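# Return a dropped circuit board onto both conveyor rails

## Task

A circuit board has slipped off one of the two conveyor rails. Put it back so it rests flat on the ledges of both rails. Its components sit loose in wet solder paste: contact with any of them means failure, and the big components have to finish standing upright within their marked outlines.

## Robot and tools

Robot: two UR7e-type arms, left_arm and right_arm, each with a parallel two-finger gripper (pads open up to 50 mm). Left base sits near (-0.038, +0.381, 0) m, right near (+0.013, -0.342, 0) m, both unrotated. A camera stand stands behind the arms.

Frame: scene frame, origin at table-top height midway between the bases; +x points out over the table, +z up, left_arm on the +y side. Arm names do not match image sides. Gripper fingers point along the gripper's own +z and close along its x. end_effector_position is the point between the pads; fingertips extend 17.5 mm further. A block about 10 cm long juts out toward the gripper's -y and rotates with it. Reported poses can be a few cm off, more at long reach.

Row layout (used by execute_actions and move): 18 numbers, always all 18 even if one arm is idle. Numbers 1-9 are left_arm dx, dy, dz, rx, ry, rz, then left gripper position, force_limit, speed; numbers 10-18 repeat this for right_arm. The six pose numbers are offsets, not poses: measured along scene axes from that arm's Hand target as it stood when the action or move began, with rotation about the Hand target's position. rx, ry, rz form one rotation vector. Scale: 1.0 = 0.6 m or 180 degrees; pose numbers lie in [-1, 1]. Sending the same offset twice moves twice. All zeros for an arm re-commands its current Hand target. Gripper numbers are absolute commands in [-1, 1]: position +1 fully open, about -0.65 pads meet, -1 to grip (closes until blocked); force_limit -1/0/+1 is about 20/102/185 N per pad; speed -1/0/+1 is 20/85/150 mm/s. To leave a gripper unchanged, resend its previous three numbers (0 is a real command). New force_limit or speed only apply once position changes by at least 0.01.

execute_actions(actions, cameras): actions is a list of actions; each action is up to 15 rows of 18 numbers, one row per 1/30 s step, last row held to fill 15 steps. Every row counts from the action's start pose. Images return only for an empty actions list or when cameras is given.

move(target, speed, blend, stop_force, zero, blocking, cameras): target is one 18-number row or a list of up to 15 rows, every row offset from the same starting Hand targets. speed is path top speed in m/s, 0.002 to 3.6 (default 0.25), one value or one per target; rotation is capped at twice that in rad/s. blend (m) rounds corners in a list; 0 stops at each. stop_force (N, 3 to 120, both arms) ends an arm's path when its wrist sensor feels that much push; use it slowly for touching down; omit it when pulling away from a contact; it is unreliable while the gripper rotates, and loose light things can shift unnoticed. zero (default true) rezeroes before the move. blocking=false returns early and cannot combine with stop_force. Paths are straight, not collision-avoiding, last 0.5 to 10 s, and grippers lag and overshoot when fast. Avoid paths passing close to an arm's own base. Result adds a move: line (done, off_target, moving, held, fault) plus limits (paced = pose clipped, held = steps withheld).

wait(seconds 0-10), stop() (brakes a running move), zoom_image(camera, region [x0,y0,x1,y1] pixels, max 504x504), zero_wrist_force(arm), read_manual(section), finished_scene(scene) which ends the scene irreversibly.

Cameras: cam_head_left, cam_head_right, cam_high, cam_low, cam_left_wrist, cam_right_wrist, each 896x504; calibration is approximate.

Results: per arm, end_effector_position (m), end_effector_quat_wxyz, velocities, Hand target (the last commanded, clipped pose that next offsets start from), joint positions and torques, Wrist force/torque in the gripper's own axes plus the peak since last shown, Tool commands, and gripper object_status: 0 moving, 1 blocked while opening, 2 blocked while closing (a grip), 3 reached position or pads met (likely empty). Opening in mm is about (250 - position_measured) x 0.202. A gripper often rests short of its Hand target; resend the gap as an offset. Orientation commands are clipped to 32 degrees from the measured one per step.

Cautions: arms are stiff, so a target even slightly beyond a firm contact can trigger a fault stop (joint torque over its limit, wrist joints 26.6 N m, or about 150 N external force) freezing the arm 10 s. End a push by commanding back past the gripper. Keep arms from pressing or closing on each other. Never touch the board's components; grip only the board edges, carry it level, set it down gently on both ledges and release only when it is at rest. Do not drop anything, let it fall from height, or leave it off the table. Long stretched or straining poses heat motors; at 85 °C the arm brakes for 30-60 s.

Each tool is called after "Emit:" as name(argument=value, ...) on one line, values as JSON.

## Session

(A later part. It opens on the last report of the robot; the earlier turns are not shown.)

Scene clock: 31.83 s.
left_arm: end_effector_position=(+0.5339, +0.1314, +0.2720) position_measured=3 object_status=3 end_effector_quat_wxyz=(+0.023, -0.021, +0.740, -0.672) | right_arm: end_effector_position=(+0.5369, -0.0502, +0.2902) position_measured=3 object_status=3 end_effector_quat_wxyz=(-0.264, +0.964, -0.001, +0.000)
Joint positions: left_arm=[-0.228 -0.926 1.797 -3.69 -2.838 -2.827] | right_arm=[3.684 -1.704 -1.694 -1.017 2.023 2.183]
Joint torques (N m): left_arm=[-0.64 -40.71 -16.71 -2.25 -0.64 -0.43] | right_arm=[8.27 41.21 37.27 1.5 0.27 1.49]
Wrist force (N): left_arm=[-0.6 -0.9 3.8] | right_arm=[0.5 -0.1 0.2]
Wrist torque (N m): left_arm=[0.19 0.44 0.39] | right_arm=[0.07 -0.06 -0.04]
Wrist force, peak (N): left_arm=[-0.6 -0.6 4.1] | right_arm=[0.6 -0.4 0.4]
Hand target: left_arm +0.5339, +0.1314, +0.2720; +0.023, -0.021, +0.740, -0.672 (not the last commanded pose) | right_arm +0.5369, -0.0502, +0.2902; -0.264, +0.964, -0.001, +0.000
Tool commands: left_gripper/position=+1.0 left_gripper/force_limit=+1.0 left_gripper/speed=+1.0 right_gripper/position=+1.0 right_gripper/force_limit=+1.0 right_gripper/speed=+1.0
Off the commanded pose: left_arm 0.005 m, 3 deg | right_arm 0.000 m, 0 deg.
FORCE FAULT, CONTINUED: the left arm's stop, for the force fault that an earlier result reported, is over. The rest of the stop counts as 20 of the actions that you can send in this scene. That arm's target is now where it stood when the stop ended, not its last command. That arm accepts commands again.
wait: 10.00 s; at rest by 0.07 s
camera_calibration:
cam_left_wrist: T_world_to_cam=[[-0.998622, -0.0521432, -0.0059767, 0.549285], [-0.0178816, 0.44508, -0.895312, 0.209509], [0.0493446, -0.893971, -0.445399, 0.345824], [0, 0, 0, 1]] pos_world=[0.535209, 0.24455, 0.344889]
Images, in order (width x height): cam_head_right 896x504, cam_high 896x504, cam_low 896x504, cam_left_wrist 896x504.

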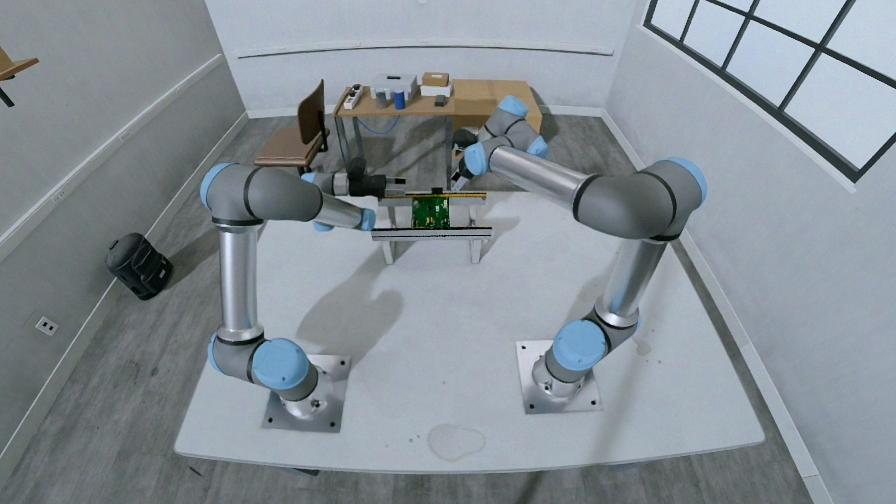

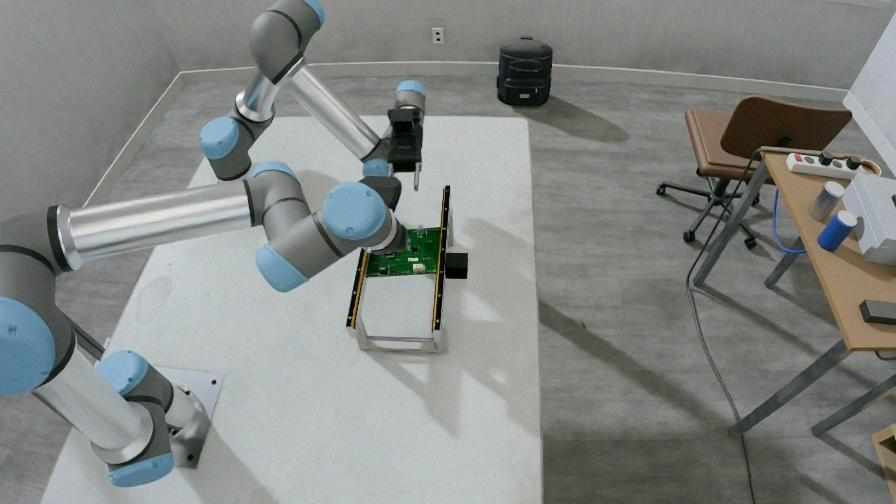

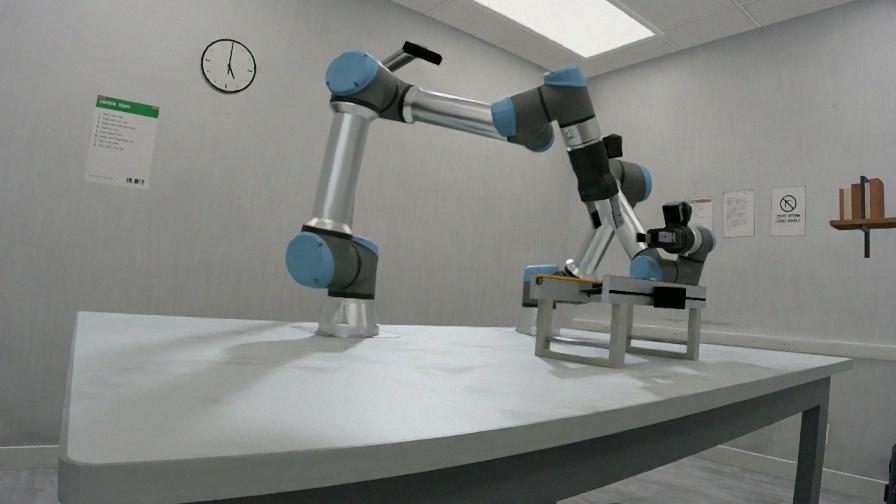

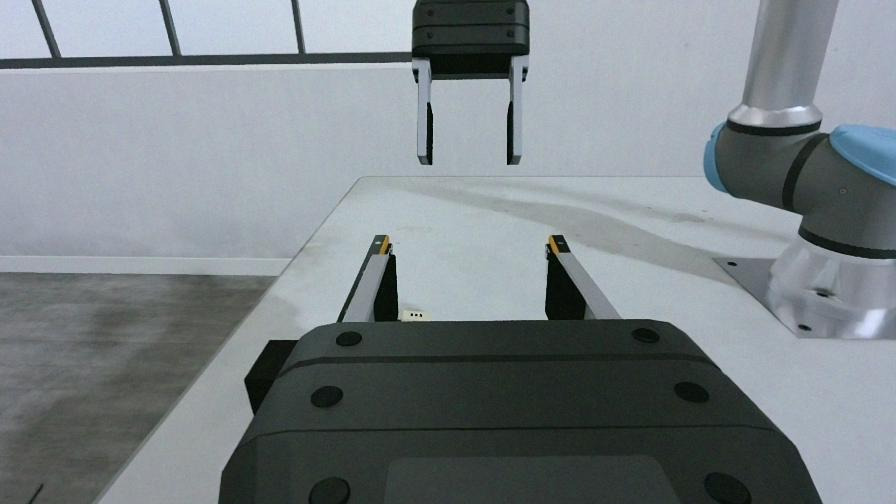

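Emit:
move(target=[[0,0.05,0.2,0,0,0,1,1,1,0,-0.041,-0.02,0.04,-0.018,0.002,1,1,1],[0.005,0.02,0.15,0.22,-0.0256,-0.006,1,1,1,0,-0.041,-0.067,0.0796,-0.0355,0.005,1,1,1],[0.005,0.011,-0.037,0.22,-0.0256,-0.006,1,1,1,0,-0.041,-0.067,0.0796,-0.0355,0.005,1,1,1]], blend=[0.02,0.02,0], speed=0.2, cameras=["cam_high","cam_low","cam_left_wrist","cam_right_wrist"])

Scene clock: 37.17 s.
left_arm: end_effector_position=(+0.5369, +0.1379, +0.2499) position_measured=3 object_status=3 end_effector_quat_wxyz=(+0.051, +0.022, +0.922, -0.383) | right_arm: end_effector_position=(+0.5369, -0.0748, +0.2500) position_measured=3 object_status=3 end_effector_quat_wxyz=(-0.382, +0.922, +0.022, +0.051)
Joint positions: left_arm=[-0.349 -1.324 1.811 -2.479 -2.264 -2.026] | right_arm=[3.571 -1.724 -1.942 -0.567 2.227 2.12]
Joint torques (N m): left_arm=[5.37 -26.27 -17.24 -6.02 -2.03 1.21] | right_arm=[8.76 39.87 35.21 0.95 -0.45 2.48]
Wrist force (N): left_arm=[-0.6 -0.3 2.2] | right_arm=[-0.1 0.2 -0.1]
Wrist torque (N m): left_arm=[0.24 0.20 0.46] | right_arm=[0.01 0.04 0.03]
Wrist force, peak (N): left_arm=[-0.3 3.2 5.0] | right_arm=[0.6 -1.6 0.6]
Hand target: left_arm +0.5369, +0.1380, +0.2498; +0.051, +0.022, +0.922, -0.383 | right_arm +0.5369, -0.0748, +0.2500; -0.382, +0.922, +0.022, +0.051
Off the commanded pose: left_arm 0.000 m, 0 deg | right_arm 0.000 m, 0 deg.
move: done
camera_calibration:
cam_left_wrist: T_world_to_cam=[[-0.994391, 0.00766499, -0.105489, 0.566799], [0.0499659, 0.913104, -0.404653, -0.0367044], [0.0932212, -0.407654, -0.908365, 0.366664], [0, 0, 0, 1]] pos_world=[0.531273, 0.178642, 0.378003]
cam_right_wrist: T_world_to_cam=[[0.992659, 0.00175517, 0.120932, -0.559416], [0.0539979, -0.901137, -0.430158, 0.0303074], [0.108221, 0.43353, -0.894617, 0.330429], [0, 0, 0, 1]] pos_world=[0.517913, -0.114958, 0.376296]
Images, in order (width x height): cam_high 896x504, cam_low 896x504, cam_left_wrist 896x504, cam_right_wrist 896x504.

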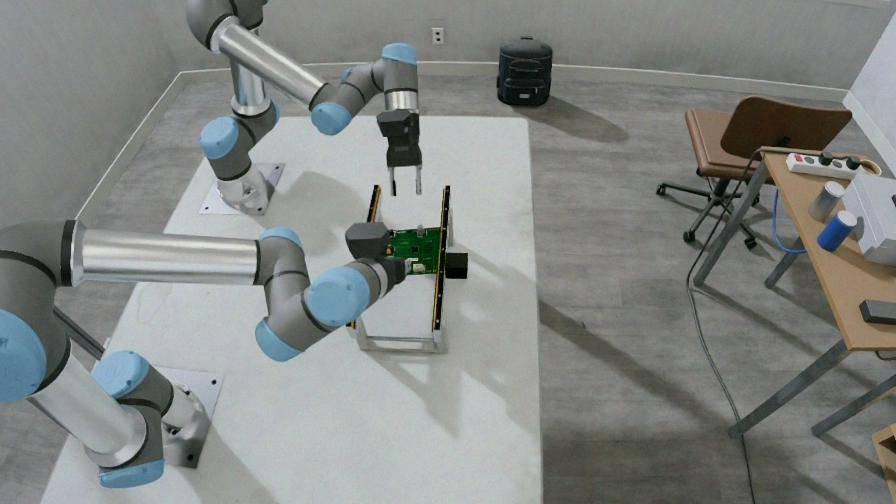

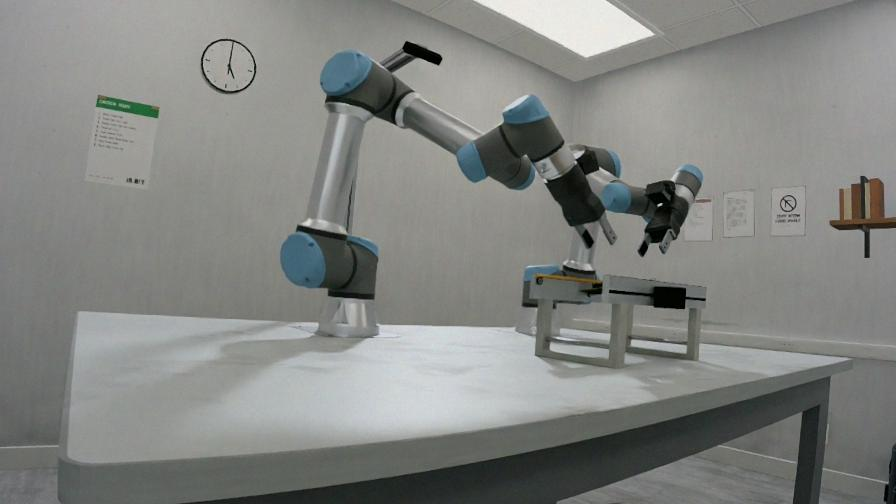

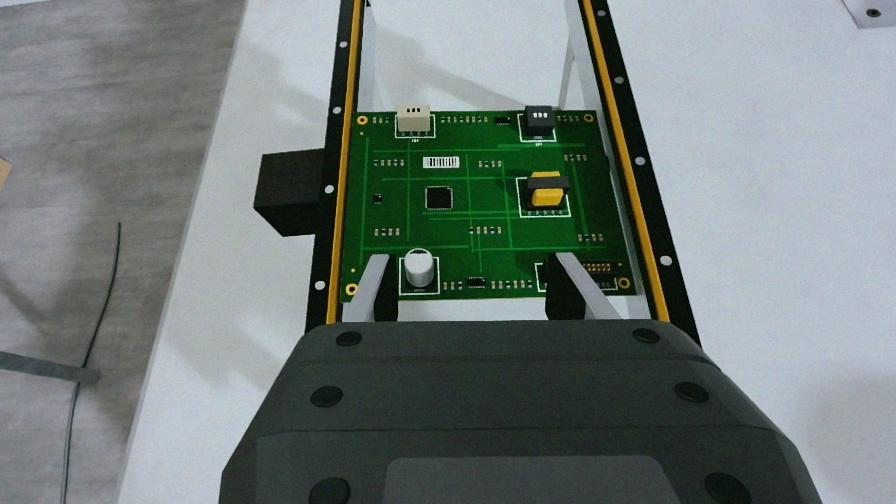

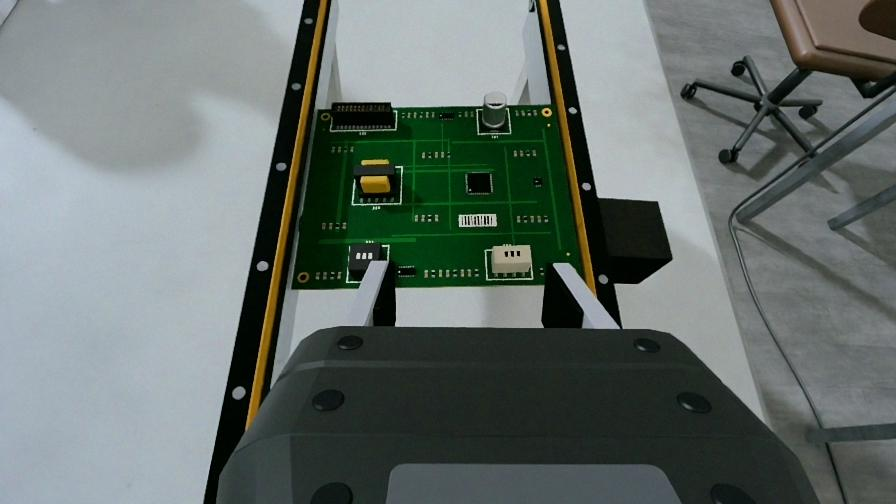

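Emit:
move(target=[[0,0.012,-0.195,0,0,0,1,1,1,0,0,-0.195,0,0,0,1,1,1]], speed=0.15, cameras=["cam_low","cam_left_wrist","cam_right_wrist"])

Emit:
zoom_image(camera="cam_low", region=[510, 220, 740, 350])

Scene clock: 38.93 s.
left_arm: end_effector_position=(+0.5369, +0.1453, +0.1328) position_measured=3 object_status=3 end_effector_quat_wxyz=(+0.051, +0.022, +0.922, -0.383) | right_arm: end_effector_position=(+0.5368, -0.0748, +0.1330) position_measured=3 object_status=3 end_effector_quat_wxyz=(-0.382, +0.923, +0.022, +0.051)
Joint positions: left_arm=[-0.336 -1.156 1.939 -2.766 -2.269 -2.011] | right_arm=[3.571 -1.916 -2.07 -0.247 2.227 2.12]
Joint torques (N m): left_arm=[-8.67 -28.12 -21.94 -4.95 -1.04 -1.22] | right_arm=[0.93 27.08 30.29 5.72 1.07 2.38]
Wrist force (N): left_arm=[-0.4 -0.4 2.3] | right_arm=[0.0 -0.1 0.1]
Wrist torque (N m): left_arm=[0.19 0.18 0.33] | right_arm=[-0.05 0.02 0.00]
Wrist force, peak (N): left_arm=[0.1 1.6 3.9] | right_arm=[0.3 -2.0 -2.2]
Hand target: left_arm +0.5369, +0.1452, +0.1328; +0.051, +0.022, +0.922, -0.383 | right_arm +0.5369, -0.0748, +0.1330; -0.382, +0.922, +0.022, +0.051
Off the commanded pose: left_arm 0.000 m, 0 deg | right_arm 0.000 m, 0 deg.
move: done
camera_calibration:
cam_left_wrist: T_world_to_cam=[[-0.994391, 0.00742851, -0.105503, 0.554447], [0.0497686, 0.913053, -0.404792, -0.0906555], [0.0933228, -0.407773, -0.908302, 0.263353], [0, 0, 0, 1]] pos_world=[0.531272, 0.186043, 0.261003]
cam_right_wrist: T_world_to_cam=[[0.992685, 0.00176339, 0.120717, -0.545224], [0.0539037, -0.901172, -0.430098, -0.019992], [0.108029, 0.433459, -0.894675, 0.225865], [0, 0, 0, 1]] pos_world=[0.517913, -0.114958, 0.259295]
Images, in order (width x height): cam_low 896x504, cam_left_wrist 896x504, cam_right_wrist 896x504.

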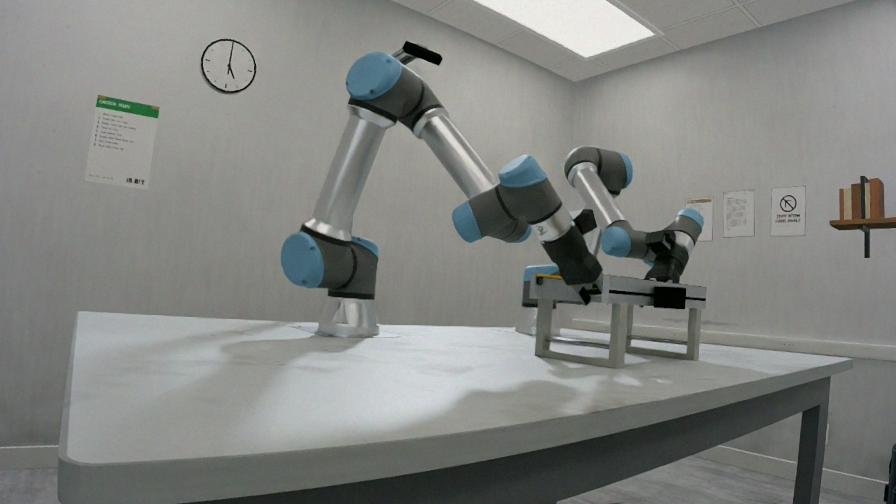

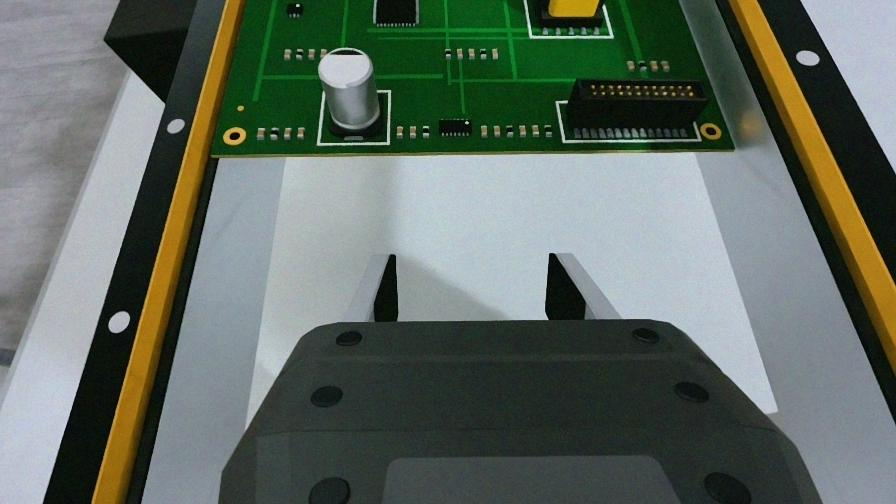

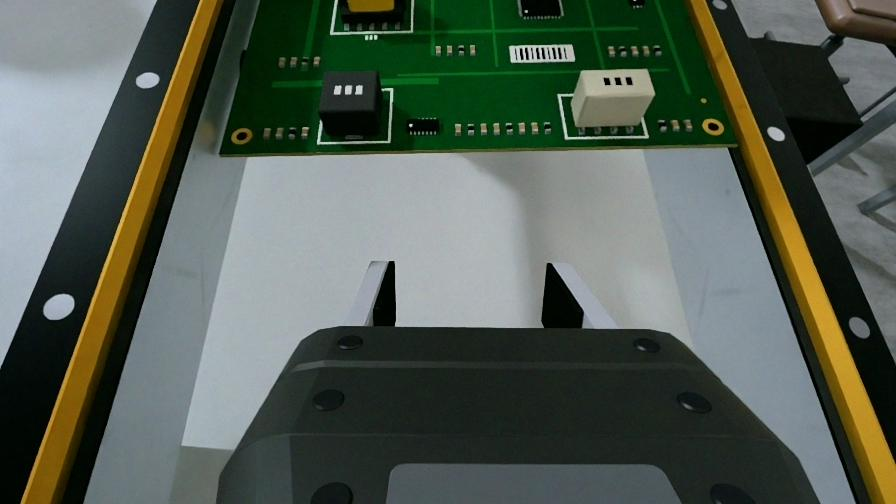

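Scaled by 2.191 from the camera's 896x504 image, which has a finer 1280x720 frame.

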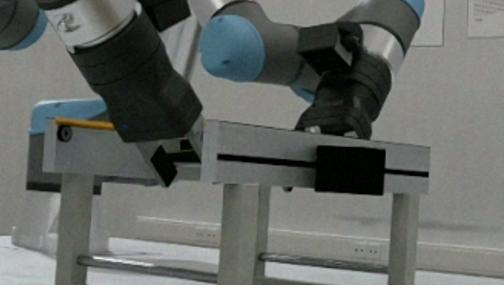

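Emit:
move(target=[[0,-0.0578,0,0,0,0,1,1,1,0,0.068,0,0,0,0,1,1,1]], speed=0.08, stop_force=8, cameras=["cam_left_wrist","cam_right_wrist"])

Scene clock: 40.70 s.
left_arm: end_effector_position=(+0.5369, +0.1105, +0.1328) position_measured=3 object_status=3 end_effector_quat_wxyz=(+0.051, +0.022, +0.922, -0.383) | right_arm: end_effector_position=(+0.5369, -0.0340, +0.1330) position_measured=3 object_status=3 end_effector_quat_wxyz=(-0.382, +0.922, +0.022, +0.051)
Joint positions: left_arm=[-0.396 -1.138 1.924 -2.813 -2.244 -2.081] | right_arm=[3.645 -1.944 -2.042 -0.199 2.192 2.2]
Joint torques (N m): left_arm=[12.79 -43.94 -13.76 -1.03 -2.56 -0.83] | right_arm=[-1.61 45.77 7.71 1.04 3.6 0.7]
Wrist force (N): left_arm=[-0.5 -0.2 2.4] | right_arm=[-0.3 0.1 0.1]
Wrist torque (N m): left_arm=[0.22 0.19 0.33] | right_arm=[-0.02 0.06 -0.01]
Wrist force, peak (N): left_arm=[-0.5 -1.3 3.2] | right_arm=[-0.1 -0.9 1.2]
Hand target: left_arm +0.5369, +0.1105, +0.1328; +0.051, +0.022, +0.922, -0.383 | right_arm +0.5369, -0.0340, +0.1330; -0.382, +0.922, +0.022, +0.051
Off the commanded pose: left_arm 0.000 m, 0 deg | right_arm 0.000 m, 0 deg.
move: done
camera_calibration:
cam_left_wrist: T_world_to_cam=[[-0.994381, 0.00760901, -0.105585, 0.554683], [0.049966, 0.913052, -0.40477, -0.0591235], [0.0933251, -0.407771, -0.908302, 0.249111], [0, 0, 0, 1]] pos_world=[0.531273, 0.151343, 0.260903]
cam_right_wrist: T_world_to_cam=[[0.992659, 0.00176685, 0.120938, -0.545338], [0.0540108, -0.901137, -0.430156, 0.0167383], [0.108222, 0.43353, -0.894617, 0.208071], [0, 0, 0, 1]] pos_world=[0.517913, -0.0741581, 0.259296]
Images, in order (width x height): cam_left_wrist 896x504, cam_right_wrist 896x504.

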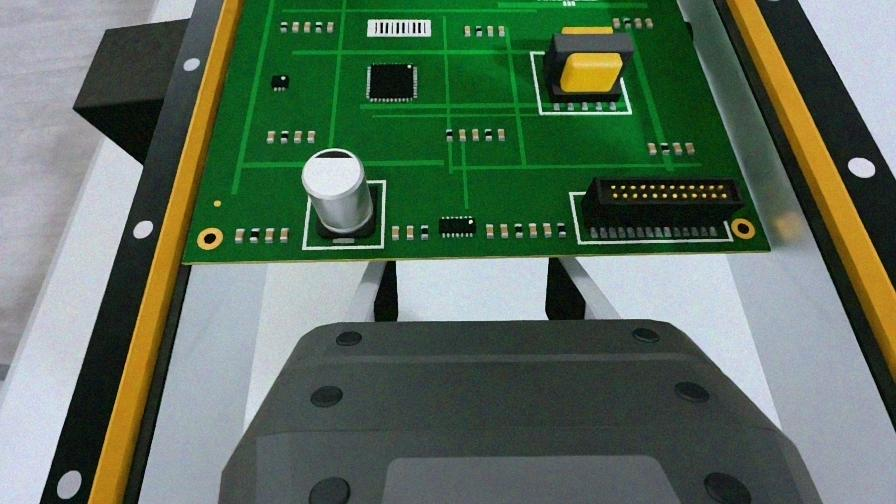

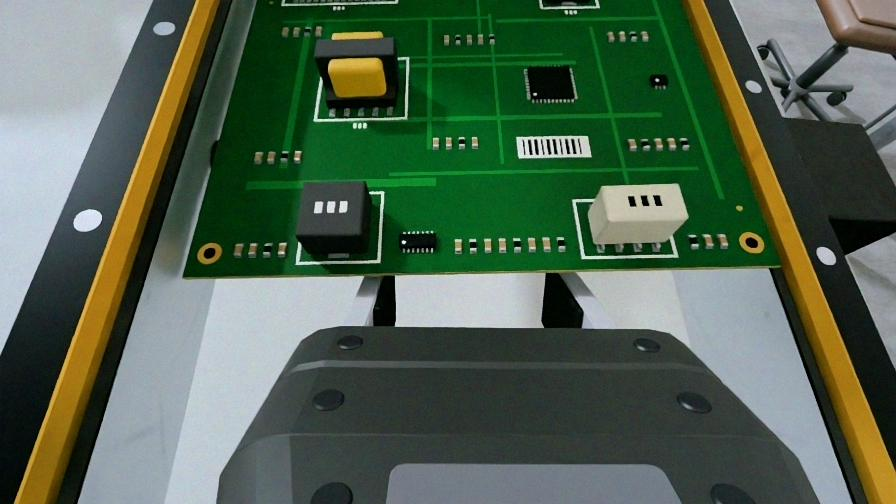

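Emit:
move(target=[[0,0,0.0117,0,0,0,1,1,1,0,0,0.0117,0,0,0,1,1,1]], speed=0.03, cameras=["cam_left_wrist","cam_right_wrist"])

Scene clock: 41.53 s.
left_arm: end_effector_position=(+0.5369, +0.1105, +0.1399) position_measured=3 object_status=3 end_effector_quat_wxyz=(+0.051, +0.022, +0.922, -0.383) | right_arm: end_effector_position=(+0.5369, -0.0340, +0.1401) position_measured=3 object_status=3 end_effector_quat_wxyz=(-0.382, +0.922, +0.022, +0.051)
Joint positions: left_arm=[-0.396 -1.15 1.918 -2.795 -2.244 -2.081] | right_arm=[3.645 -1.93 -2.037 -0.218 2.192 2.2]
Joint torques (N m): left_arm=[12.17 -28.12 -19.68 -5.57 -2.43 -0.24] | right_arm=[2.02 27.3 23.96 5.81 3.61 0.93]
Wrist force (N): left_arm=[-0.7 -0.3 2.5] | right_arm=[-0.2 0.5 0.0]
Wrist torque (N m): left_arm=[0.21 0.22 0.34] | right_arm=[-0.01 0.04 -0.03]
Wrist force, peak (N): left_arm=[-0.1 -0.2 2.7] | right_arm=[-0.5 0.2 0.2]
Hand target: left_arm +0.5369, +0.1105, +0.1398; +0.051, +0.022, +0.922, -0.383 | right_arm +0.5369, -0.0340, +0.1400; -0.382, +0.922, +0.022, +0.051
Off the commanded pose: left_arm 0.000 m, 0 deg | right_arm 0.000 m, 0 deg.
move: done
camera_calibration:
cam_left_wrist: T_world_to_cam=[[-0.994395, 0.00756002, -0.105454, 0.555424], [0.0498599, 0.913088, -0.404703, -0.0560846], [0.0932289, -0.407693, -0.908347, 0.255661], [0, 0, 0, 1]] pos_world=[0.531273, 0.151243, 0.268103]
cam_right_wrist: T_world_to_cam=[[0.992664, 0.00167718, 0.120895, -0.546195], [0.0539119, -0.901137, -0.430169, 0.0198465], [0.108221, 0.433531, -0.894617, 0.214423], [0, 0, 0, 1]] pos_world=[0.517913, -0.0741585, 0.266396]
Images, in order (width x height): cam_left_wrist 896x504, cam_right_wrist 896x504.

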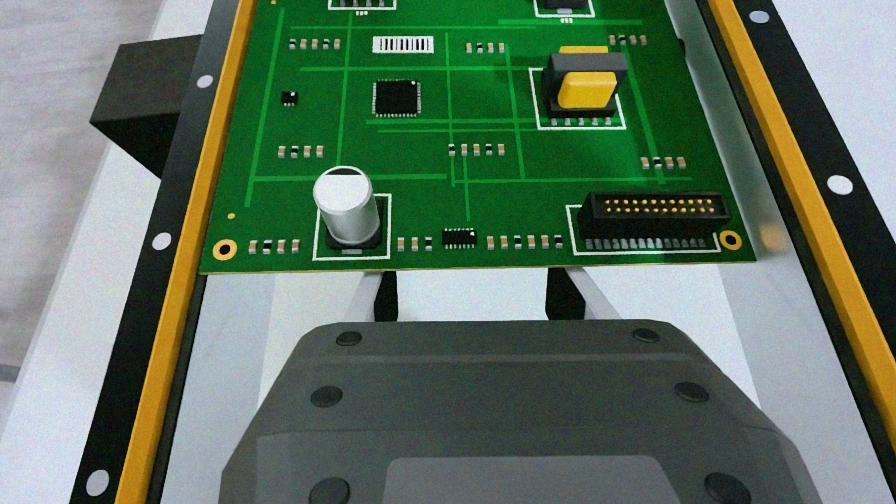

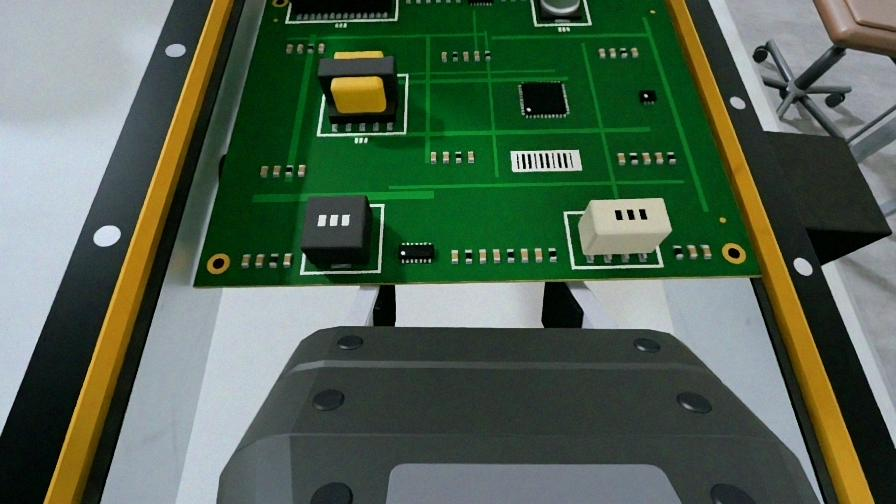

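Emit:
move(target=[[0,0,0.006,0,0,0,1,1,1,0,0,0.006,0,0,0,1,1,1]], speed=0.02, cameras=["cam_left_wrist","cam_right_wrist"])

Scene clock: 42.30 s.
left_arm: end_effector_position=(+0.5369, +0.1105, +0.1435) position_measured=3 object_status=3 end_effector_quat_wxyz=(+0.051, +0.022, +0.922, -0.383) | right_arm: end_effector_position=(+0.5369, -0.0340, +0.1437) position_measured=3 object_status=3 end_effector_quat_wxyz=(-0.382, +0.922, +0.022, +0.051)
Joint positions: left_arm=[-0.396 -1.156 1.916 -2.787 -2.244 -2.081] | right_arm=[3.645 -1.923 -2.035 -0.228 2.192 2.2]
Joint torques (N m): left_arm=[12.32 -33.22 -24.62 -3.02 -2.27 0.95] | right_arm=[5.21 33.52 28.08 3.28 3.39 0.21]
Wrist force (N): left_arm=[-0.4 0.5 2.7] | right_arm=[-0.3 1.0 0.3]
Wrist torque (N m): left_arm=[0.21 0.17 0.34] | right_arm=[0.00 0.02 -0.05]
Wrist force, peak (N): left_arm=[-0.3 -0.2 2.9] | right_arm=[-0.4 1.0 0.2]
Hand target: left_arm +0.5369, +0.1105, +0.1434; +0.051, +0.022, +0.922, -0.383 | right_arm +0.5369, -0.0340, +0.1436; -0.382, +0.922, +0.022, +0.051
Off the commanded pose: left_arm 0.000 m, 0 deg | right_arm 0.000 m, 0 deg.
move: done
camera_calibration:
cam_left_wrist: T_world_to_cam=[[-0.994381, 0.00760901, -0.105585, 0.555813], [0.049966, 0.913052, -0.40477, -0.0547924], [0.0933251, -0.407771, -0.908302, 0.25883], [0, 0, 0, 1]] pos_world=[0.531273, 0.151343, 0.271603]
cam_right_wrist: T_world_to_cam=[[0.992665, 0.00166599, 0.120889, -0.54663], [0.0538996, -0.901137, -0.43017, 0.0214019], [0.108221, 0.433531, -0.894617, 0.217644], [0, 0, 0, 1]] pos_world=[0.517913, -0.0741585, 0.269996]
Images, in order (width x height): cam_left_wrist 896x504, cam_right_wrist 896x504.

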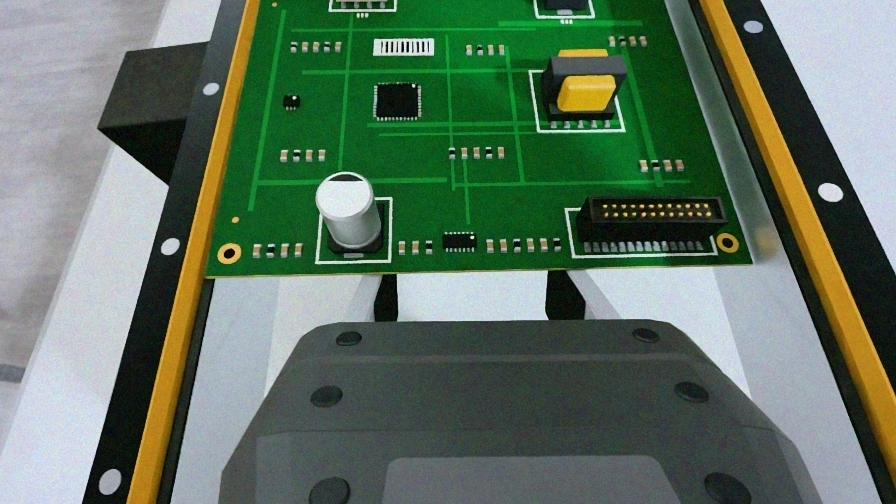

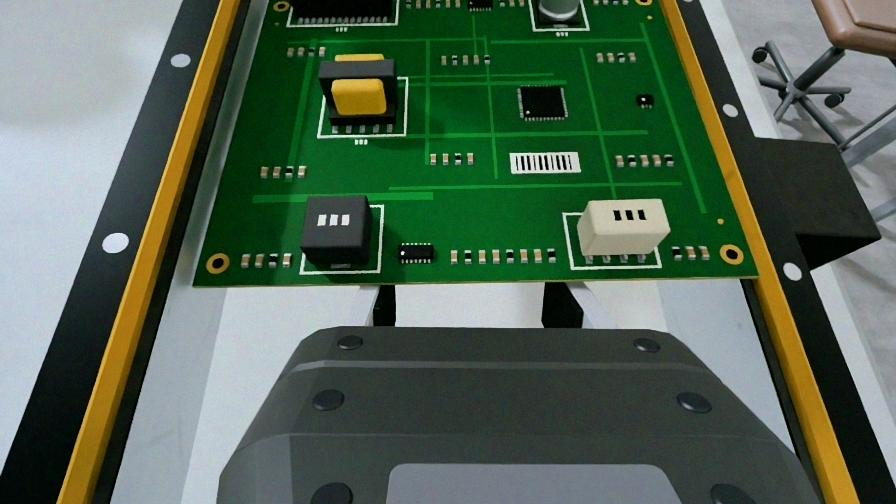

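Emit:
move(target=[[0,0,0.0085,0,-0.011,0,1,1,1,0,0,0.0085,0,-0.011,0,1,1,1]], speed=0.02, cameras=["cam_left_wrist","cam_right_wrist","cam_low"])

Emit:
zoom_image(camera="cam_right_wrist", region=[600, 0, 800, 320])

Emit:
zoom_image(camera="cam_right_wrist", region=[150, 60, 350, 320])

Scene clock: 43.60 s.
left_arm: end_effector_position=(+0.5369, +0.1105, +0.1486) position_measured=3 object_status=3 end_effector_quat_wxyz=(+0.067, +0.028, +0.921, -0.382) | right_arm: end_effector_position=(+0.5369, -0.0340, +0.1488) position_measured=3 object_status=3 end_effector_quat_wxyz=(-0.382, +0.921, +0.028, +0.067)
Joint positions: left_arm=[-0.4 -1.168 1.929 -2.819 -2.23 -2.078] | right_arm=[3.651 -1.911 -2.047 -0.2 2.174 2.196]
Joint torques (N m): left_arm=[-9.89 -30.6 -24.31 -1.74 -2.11 0.74] | right_arm=[2.17 31.83 18.82 1.62 2.55 -1.7]
Wrist force (N): left_arm=[-0.4 0.7 2.1] | right_arm=[-0.3 1.1 0.0]
Wrist torque (N m): left_arm=[0.20 0.16 0.31] | right_arm=[-0.02 -0.01 -0.02]
Wrist force, peak (N): left_arm=[-0.5 0.6 2.6] | right_arm=[-0.5 1.3 0.0]
Hand target: left_arm +0.5369, +0.1105, +0.1485; +0.067, +0.028, +0.921, -0.382 | right_arm +0.5369, -0.0340, +0.1487; -0.382, +0.921, +0.028, +0.067
Off the commanded pose: left_arm 0.000 m, 0 deg | right_arm 0.000 m, 0 deg.
move: done
camera_calibration:
cam_left_wrist: T_world_to_cam=[[-0.99008, 0.00766059, -0.140294, 0.559128], [0.0641365, 0.913053, -0.402767, -0.060637], [0.12501, -0.40777, -0.904487, 0.245877], [0, 0, 0, 1]] pos_world=[0.526734, 0.151343, 0.276412]
cam_right_wrist: T_world_to_cam=[[0.987825, 0.00177339, 0.155561, -0.549825], [0.0690226, -0.901127, -0.428027, 0.0151607], [0.139421, 0.433553, -0.890277, 0.204808], [0, 0, 0, 1]] pos_world=[0.51353, -0.0741581, 0.274356]
Images, in order (width x height): cam_low 896x504, cam_left_wrist 896x504, cam_right_wrist 896x504.

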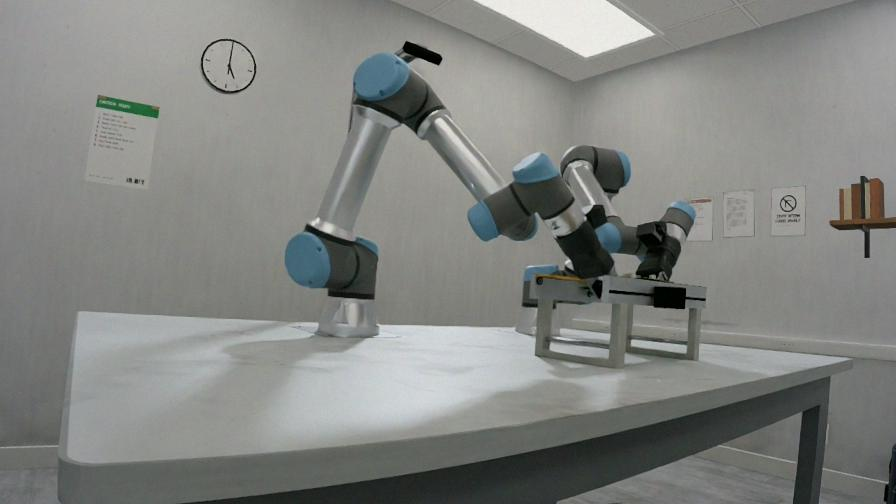

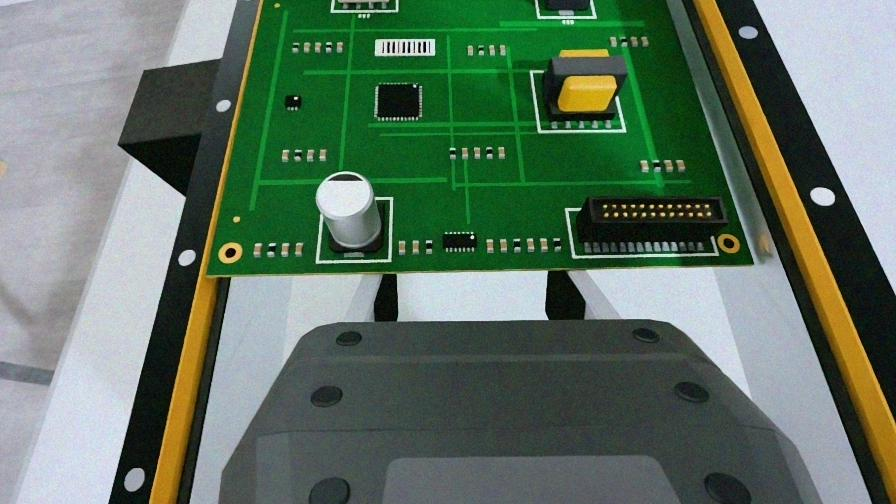

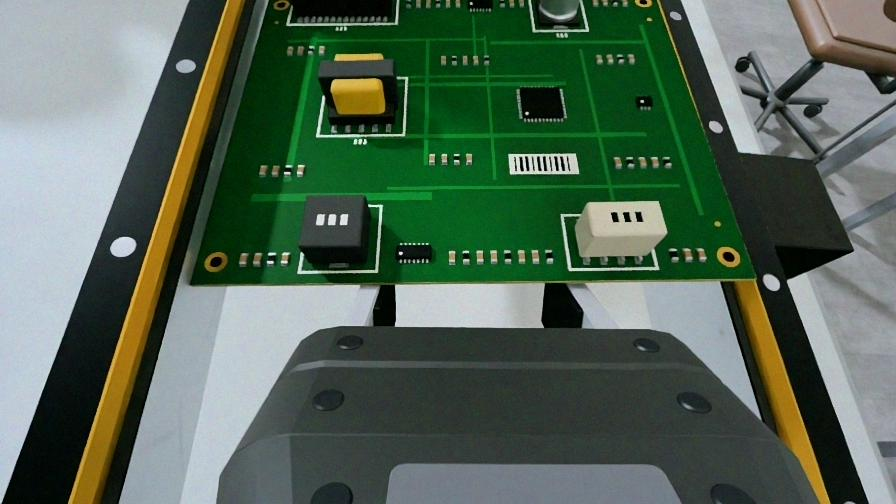

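Scaled by 1.575 from the camera's 896x504 image, which has a finer 1280x720 frame.

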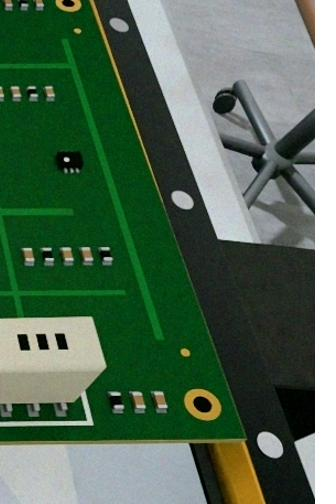

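Scaled by 1.938 from the camera's 896x504 image, which has a finer 1280x720 frame.

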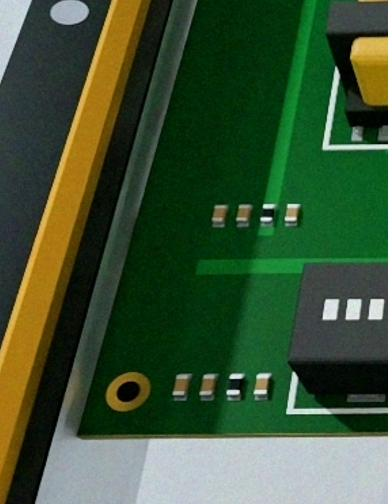

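Emit:
move(target=[[0.015,0,0.003,0,0,0,1,1,1,0.015,0,0.003,0,0,0,1,1,1],[0.015,0,0.045,0,0,0,1,1,1,0.015,0,0.045,0,0,0,1,1,1]], speed=0.03, blend=0.003, cameras=["cam_left_wrist","cam_right_wrist"])

Scene clock: 45.17 s.
left_arm: end_effector_position=(+0.5460, +0.1106, +0.1756) position_measured=3 object_status=3 end_effector_quat_wxyz=(+0.067, +0.028, +0.921, -0.382) end_effector_velocity=(+0.000, +0.000, -0.001) end_effector_angular_velocity=(-0.001, -0.002, +0.000) | right_arm: end_effector_position=(+0.5460, -0.0339, +0.1759) position_measured=3 object_status=3 end_effector_quat_wxyz=(-0.382, +0.921, +0.028, +0.067) end_effector_velocity=(+0.000, +0.000, +0.000) end_effector_angular_velocity=(+0.001, -0.003, -0.001)
Joint positions: left_arm=[-0.394 -1.196 1.88 -2.736 -2.233 -2.071] | right_arm=[3.642 -1.877 -1.999 -0.287 2.179 2.187]
Joint velocities: left_arm=[0 0.002 0 -0.005 0 0] | right_arm=[0 -0.001 -0.001 0.005 -0.001 0.001]
Joint torques (N m): left_arm=[-9.76 -28.28 -15.56 -6.35 -0.39 0.3] | right_arm=[9.36 27.38 12.49 5.78 -0.22 0.81]
Wrist force (N): left_arm=[-0.3 0.8 2.2] | right_arm=[-0.4 1.3 -0.2]
Wrist torque (N m): left_arm=[0.21 0.12 0.32] | right_arm=[0.01 0.00 0.00]
Wrist force, peak (N): left_arm=[-0.6 1.0 2.9] | right_arm=[-0.5 1.5 -0.1]
Hand target: left_arm +0.5459, +0.1105, +0.1755; +0.067, +0.028, +0.921, -0.382 | right_arm +0.5459, -0.0340, +0.1757; -0.382, +0.921, +0.028, +0.067
Off the commanded pose: left_arm 0.000 m, 0 deg | right_arm 0.000 m, 0 deg.
move: done
camera_calibration:
cam_left_wrist: T_world_to_cam=[[-0.990138, 0.007522, -0.139892, 0.57187], [0.0638446, 0.913063, -0.40279, -0.0501439], [0.1247, -0.407749, -0.904539, 0.26943], [0, 0, 0, 1]] pos_world=[0.535834, 0.151343, 0.303512]
cam_right_wrist: T_world_to_cam=[[0.987868, 0.00165338, 0.155286, -0.562979], [0.0688114, -0.901081, -0.428156, 0.0263737], [0.139218, 0.433647, -0.890263, 0.22773], [0, 0, 0, 1]] pos_world=[0.522631, -0.0740588, 0.301455]
Images, in order (width x height): cam_left_wrist 896x504, cam_right_wrist 896x504.

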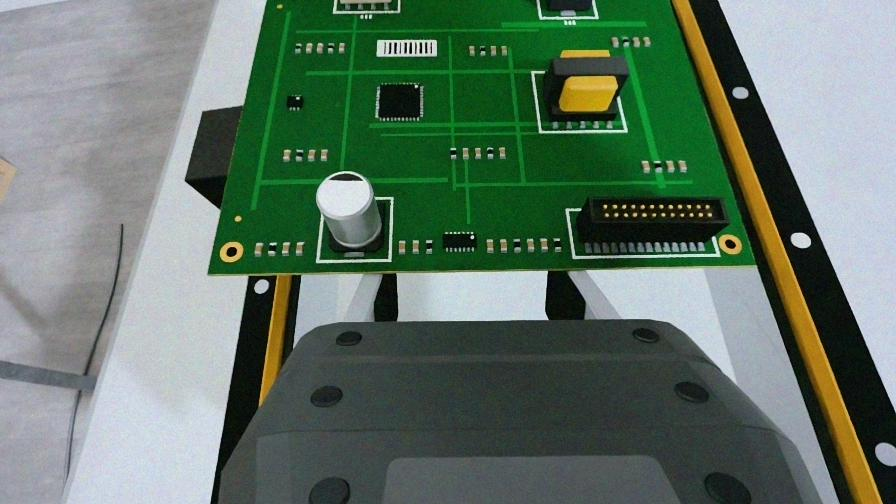

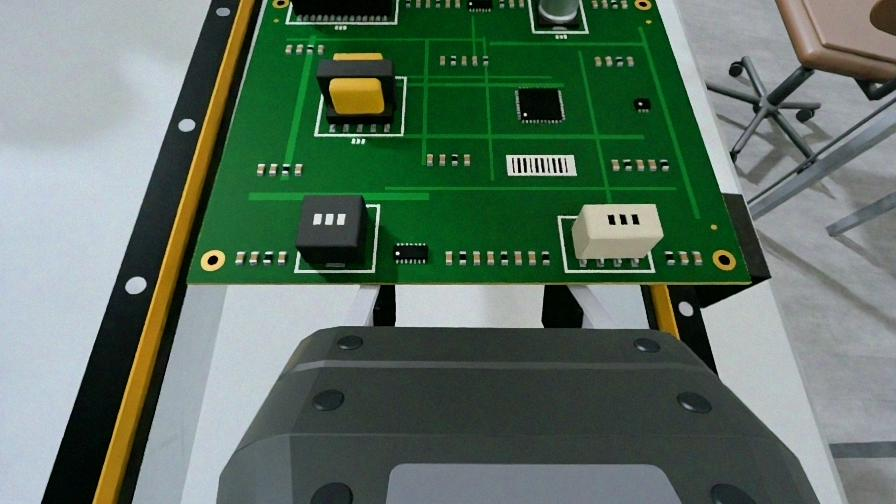

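Emit:
move(target=[[0,0,0.0,0,0.0467,0,1,1,1,0,0,0.0,0,0.0467,0,1,1,1],[-0.015,0,-0.017,0,0.0467,0,1,1,1,-0.015,0,-0.017,0,0.0467,0,1,1,1]], speed=0.04, blend=0.004, cameras=["cam_left_wrist","cam_right_wrist","cam_low"])

Emit:
zoom_image(camera="cam_low", region=[510, 220, 740, 350])

Scene clock: 47.83 s.
left_arm: end_effector_position=(+0.5369, +0.1105, +0.1653) position_measured=3 object_status=3 end_effector_quat_wxyz=(-0.001, +0.000, +0.924, -0.383) | right_arm: end_effector_position=(+0.5368, -0.0339, +0.1654) position_measured=3 object_status=3 end_effector_quat_wxyz=(-0.383, +0.924, +0.000, -0.001)
Joint positions: left_arm=[-0.382 -1.176 1.839 -2.589 -2.288 -2.086] | right_arm=[3.626 -1.898 -1.963 -0.418 2.248 2.21]
Joint torques (N m): left_arm=[-0.61 -43.9 -29.74 -0.93 -1.35 1.11] | right_arm=[-8.07 31.91 32.28 1.04 1.51 -1.21]
Wrist force (N): left_arm=[-1.0 0.6 2.2] | right_arm=[-0.3 1.4 -0.4]
Wrist torque (N m): left_arm=[0.18 0.24 0.44] | right_arm=[0.04 0.03 -0.17]
Wrist force, peak (N): left_arm=[-0.6 1.4 2.6] | right_arm=[-1.0 2.0 0.2]
Hand target: left_arm +0.5369, +0.1105, +0.1653; -0.001, +0.000, +0.924, -0.383 | right_arm +0.5369, -0.0340, +0.1655; -0.383, +0.924, +0.000, -0.001
Off the commanded pose: left_arm 0.000 m, 0 deg | right_arm 0.000 m, 0 deg.
move: done
camera_calibration:
cam_left_wrist: T_world_to_cam=[[-0.999951, 0.00761382, 0.00637218, 0.542547], [0.0043542, 0.913092, -0.40773, -0.0209006], [-0.00892277, -0.407682, -0.91308, 0.334302], [0, 0, 0, 1]] pos_world=[0.545594, 0.151242, 0.293266]
cam_right_wrist: T_world_to_cam=[[0.99996, 0.00171579, 0.00879098, -0.534569], [0.00535663, -0.901176, -0.433421, 0.0574301], [0.00717856, 0.43345, -0.901149, 0.292375], [0, 0, 0, 1]] pos_world=[0.532141, -0.0740581, 0.293064]
Images, in order (width x height): cam_low 896x504, cam_left_wrist 896x504, cam_right_wrist 896x504.

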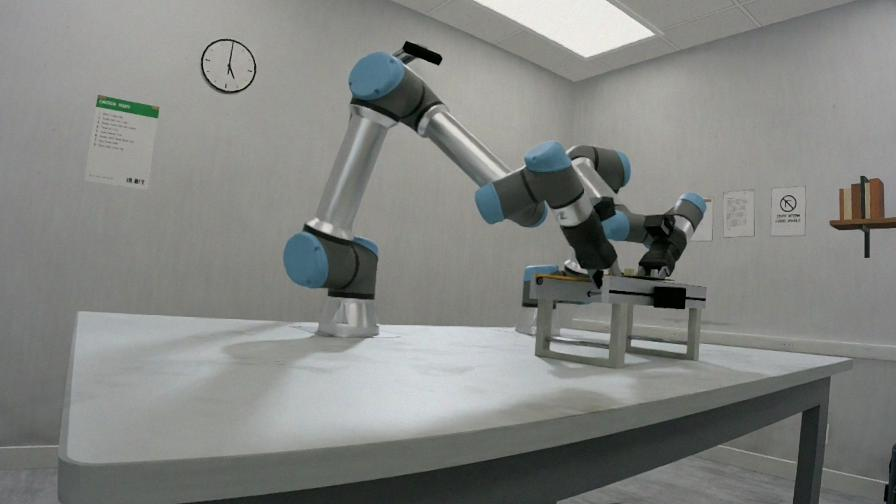

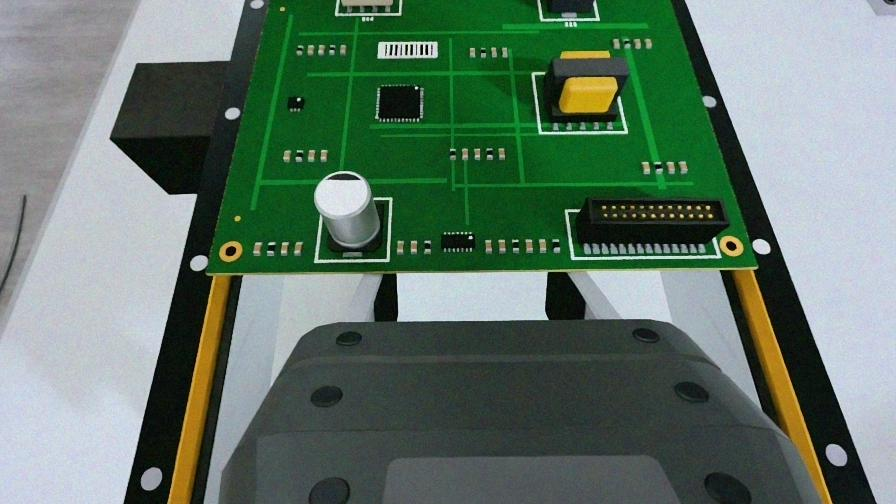

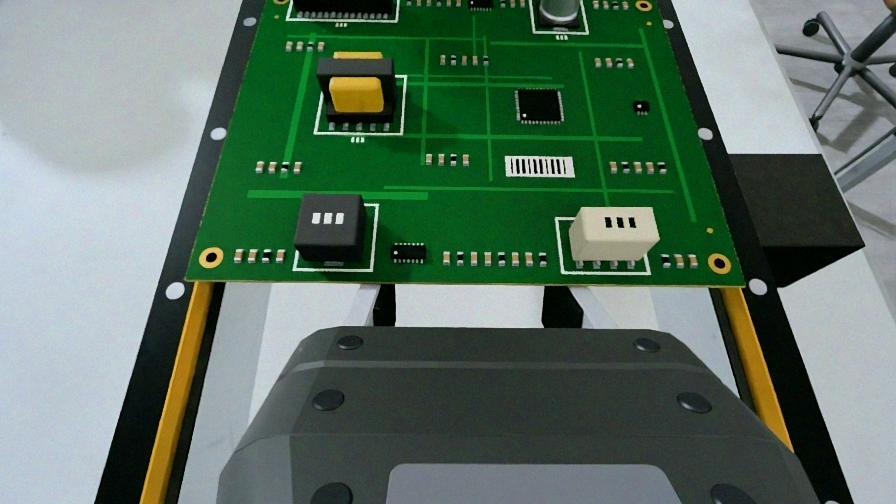

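Scaled by 2.191 from the camera's 896x504 image, which has a finer 1280x720 frame.

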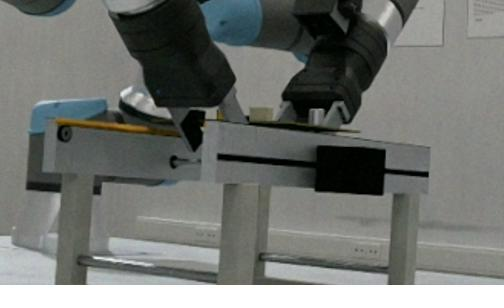

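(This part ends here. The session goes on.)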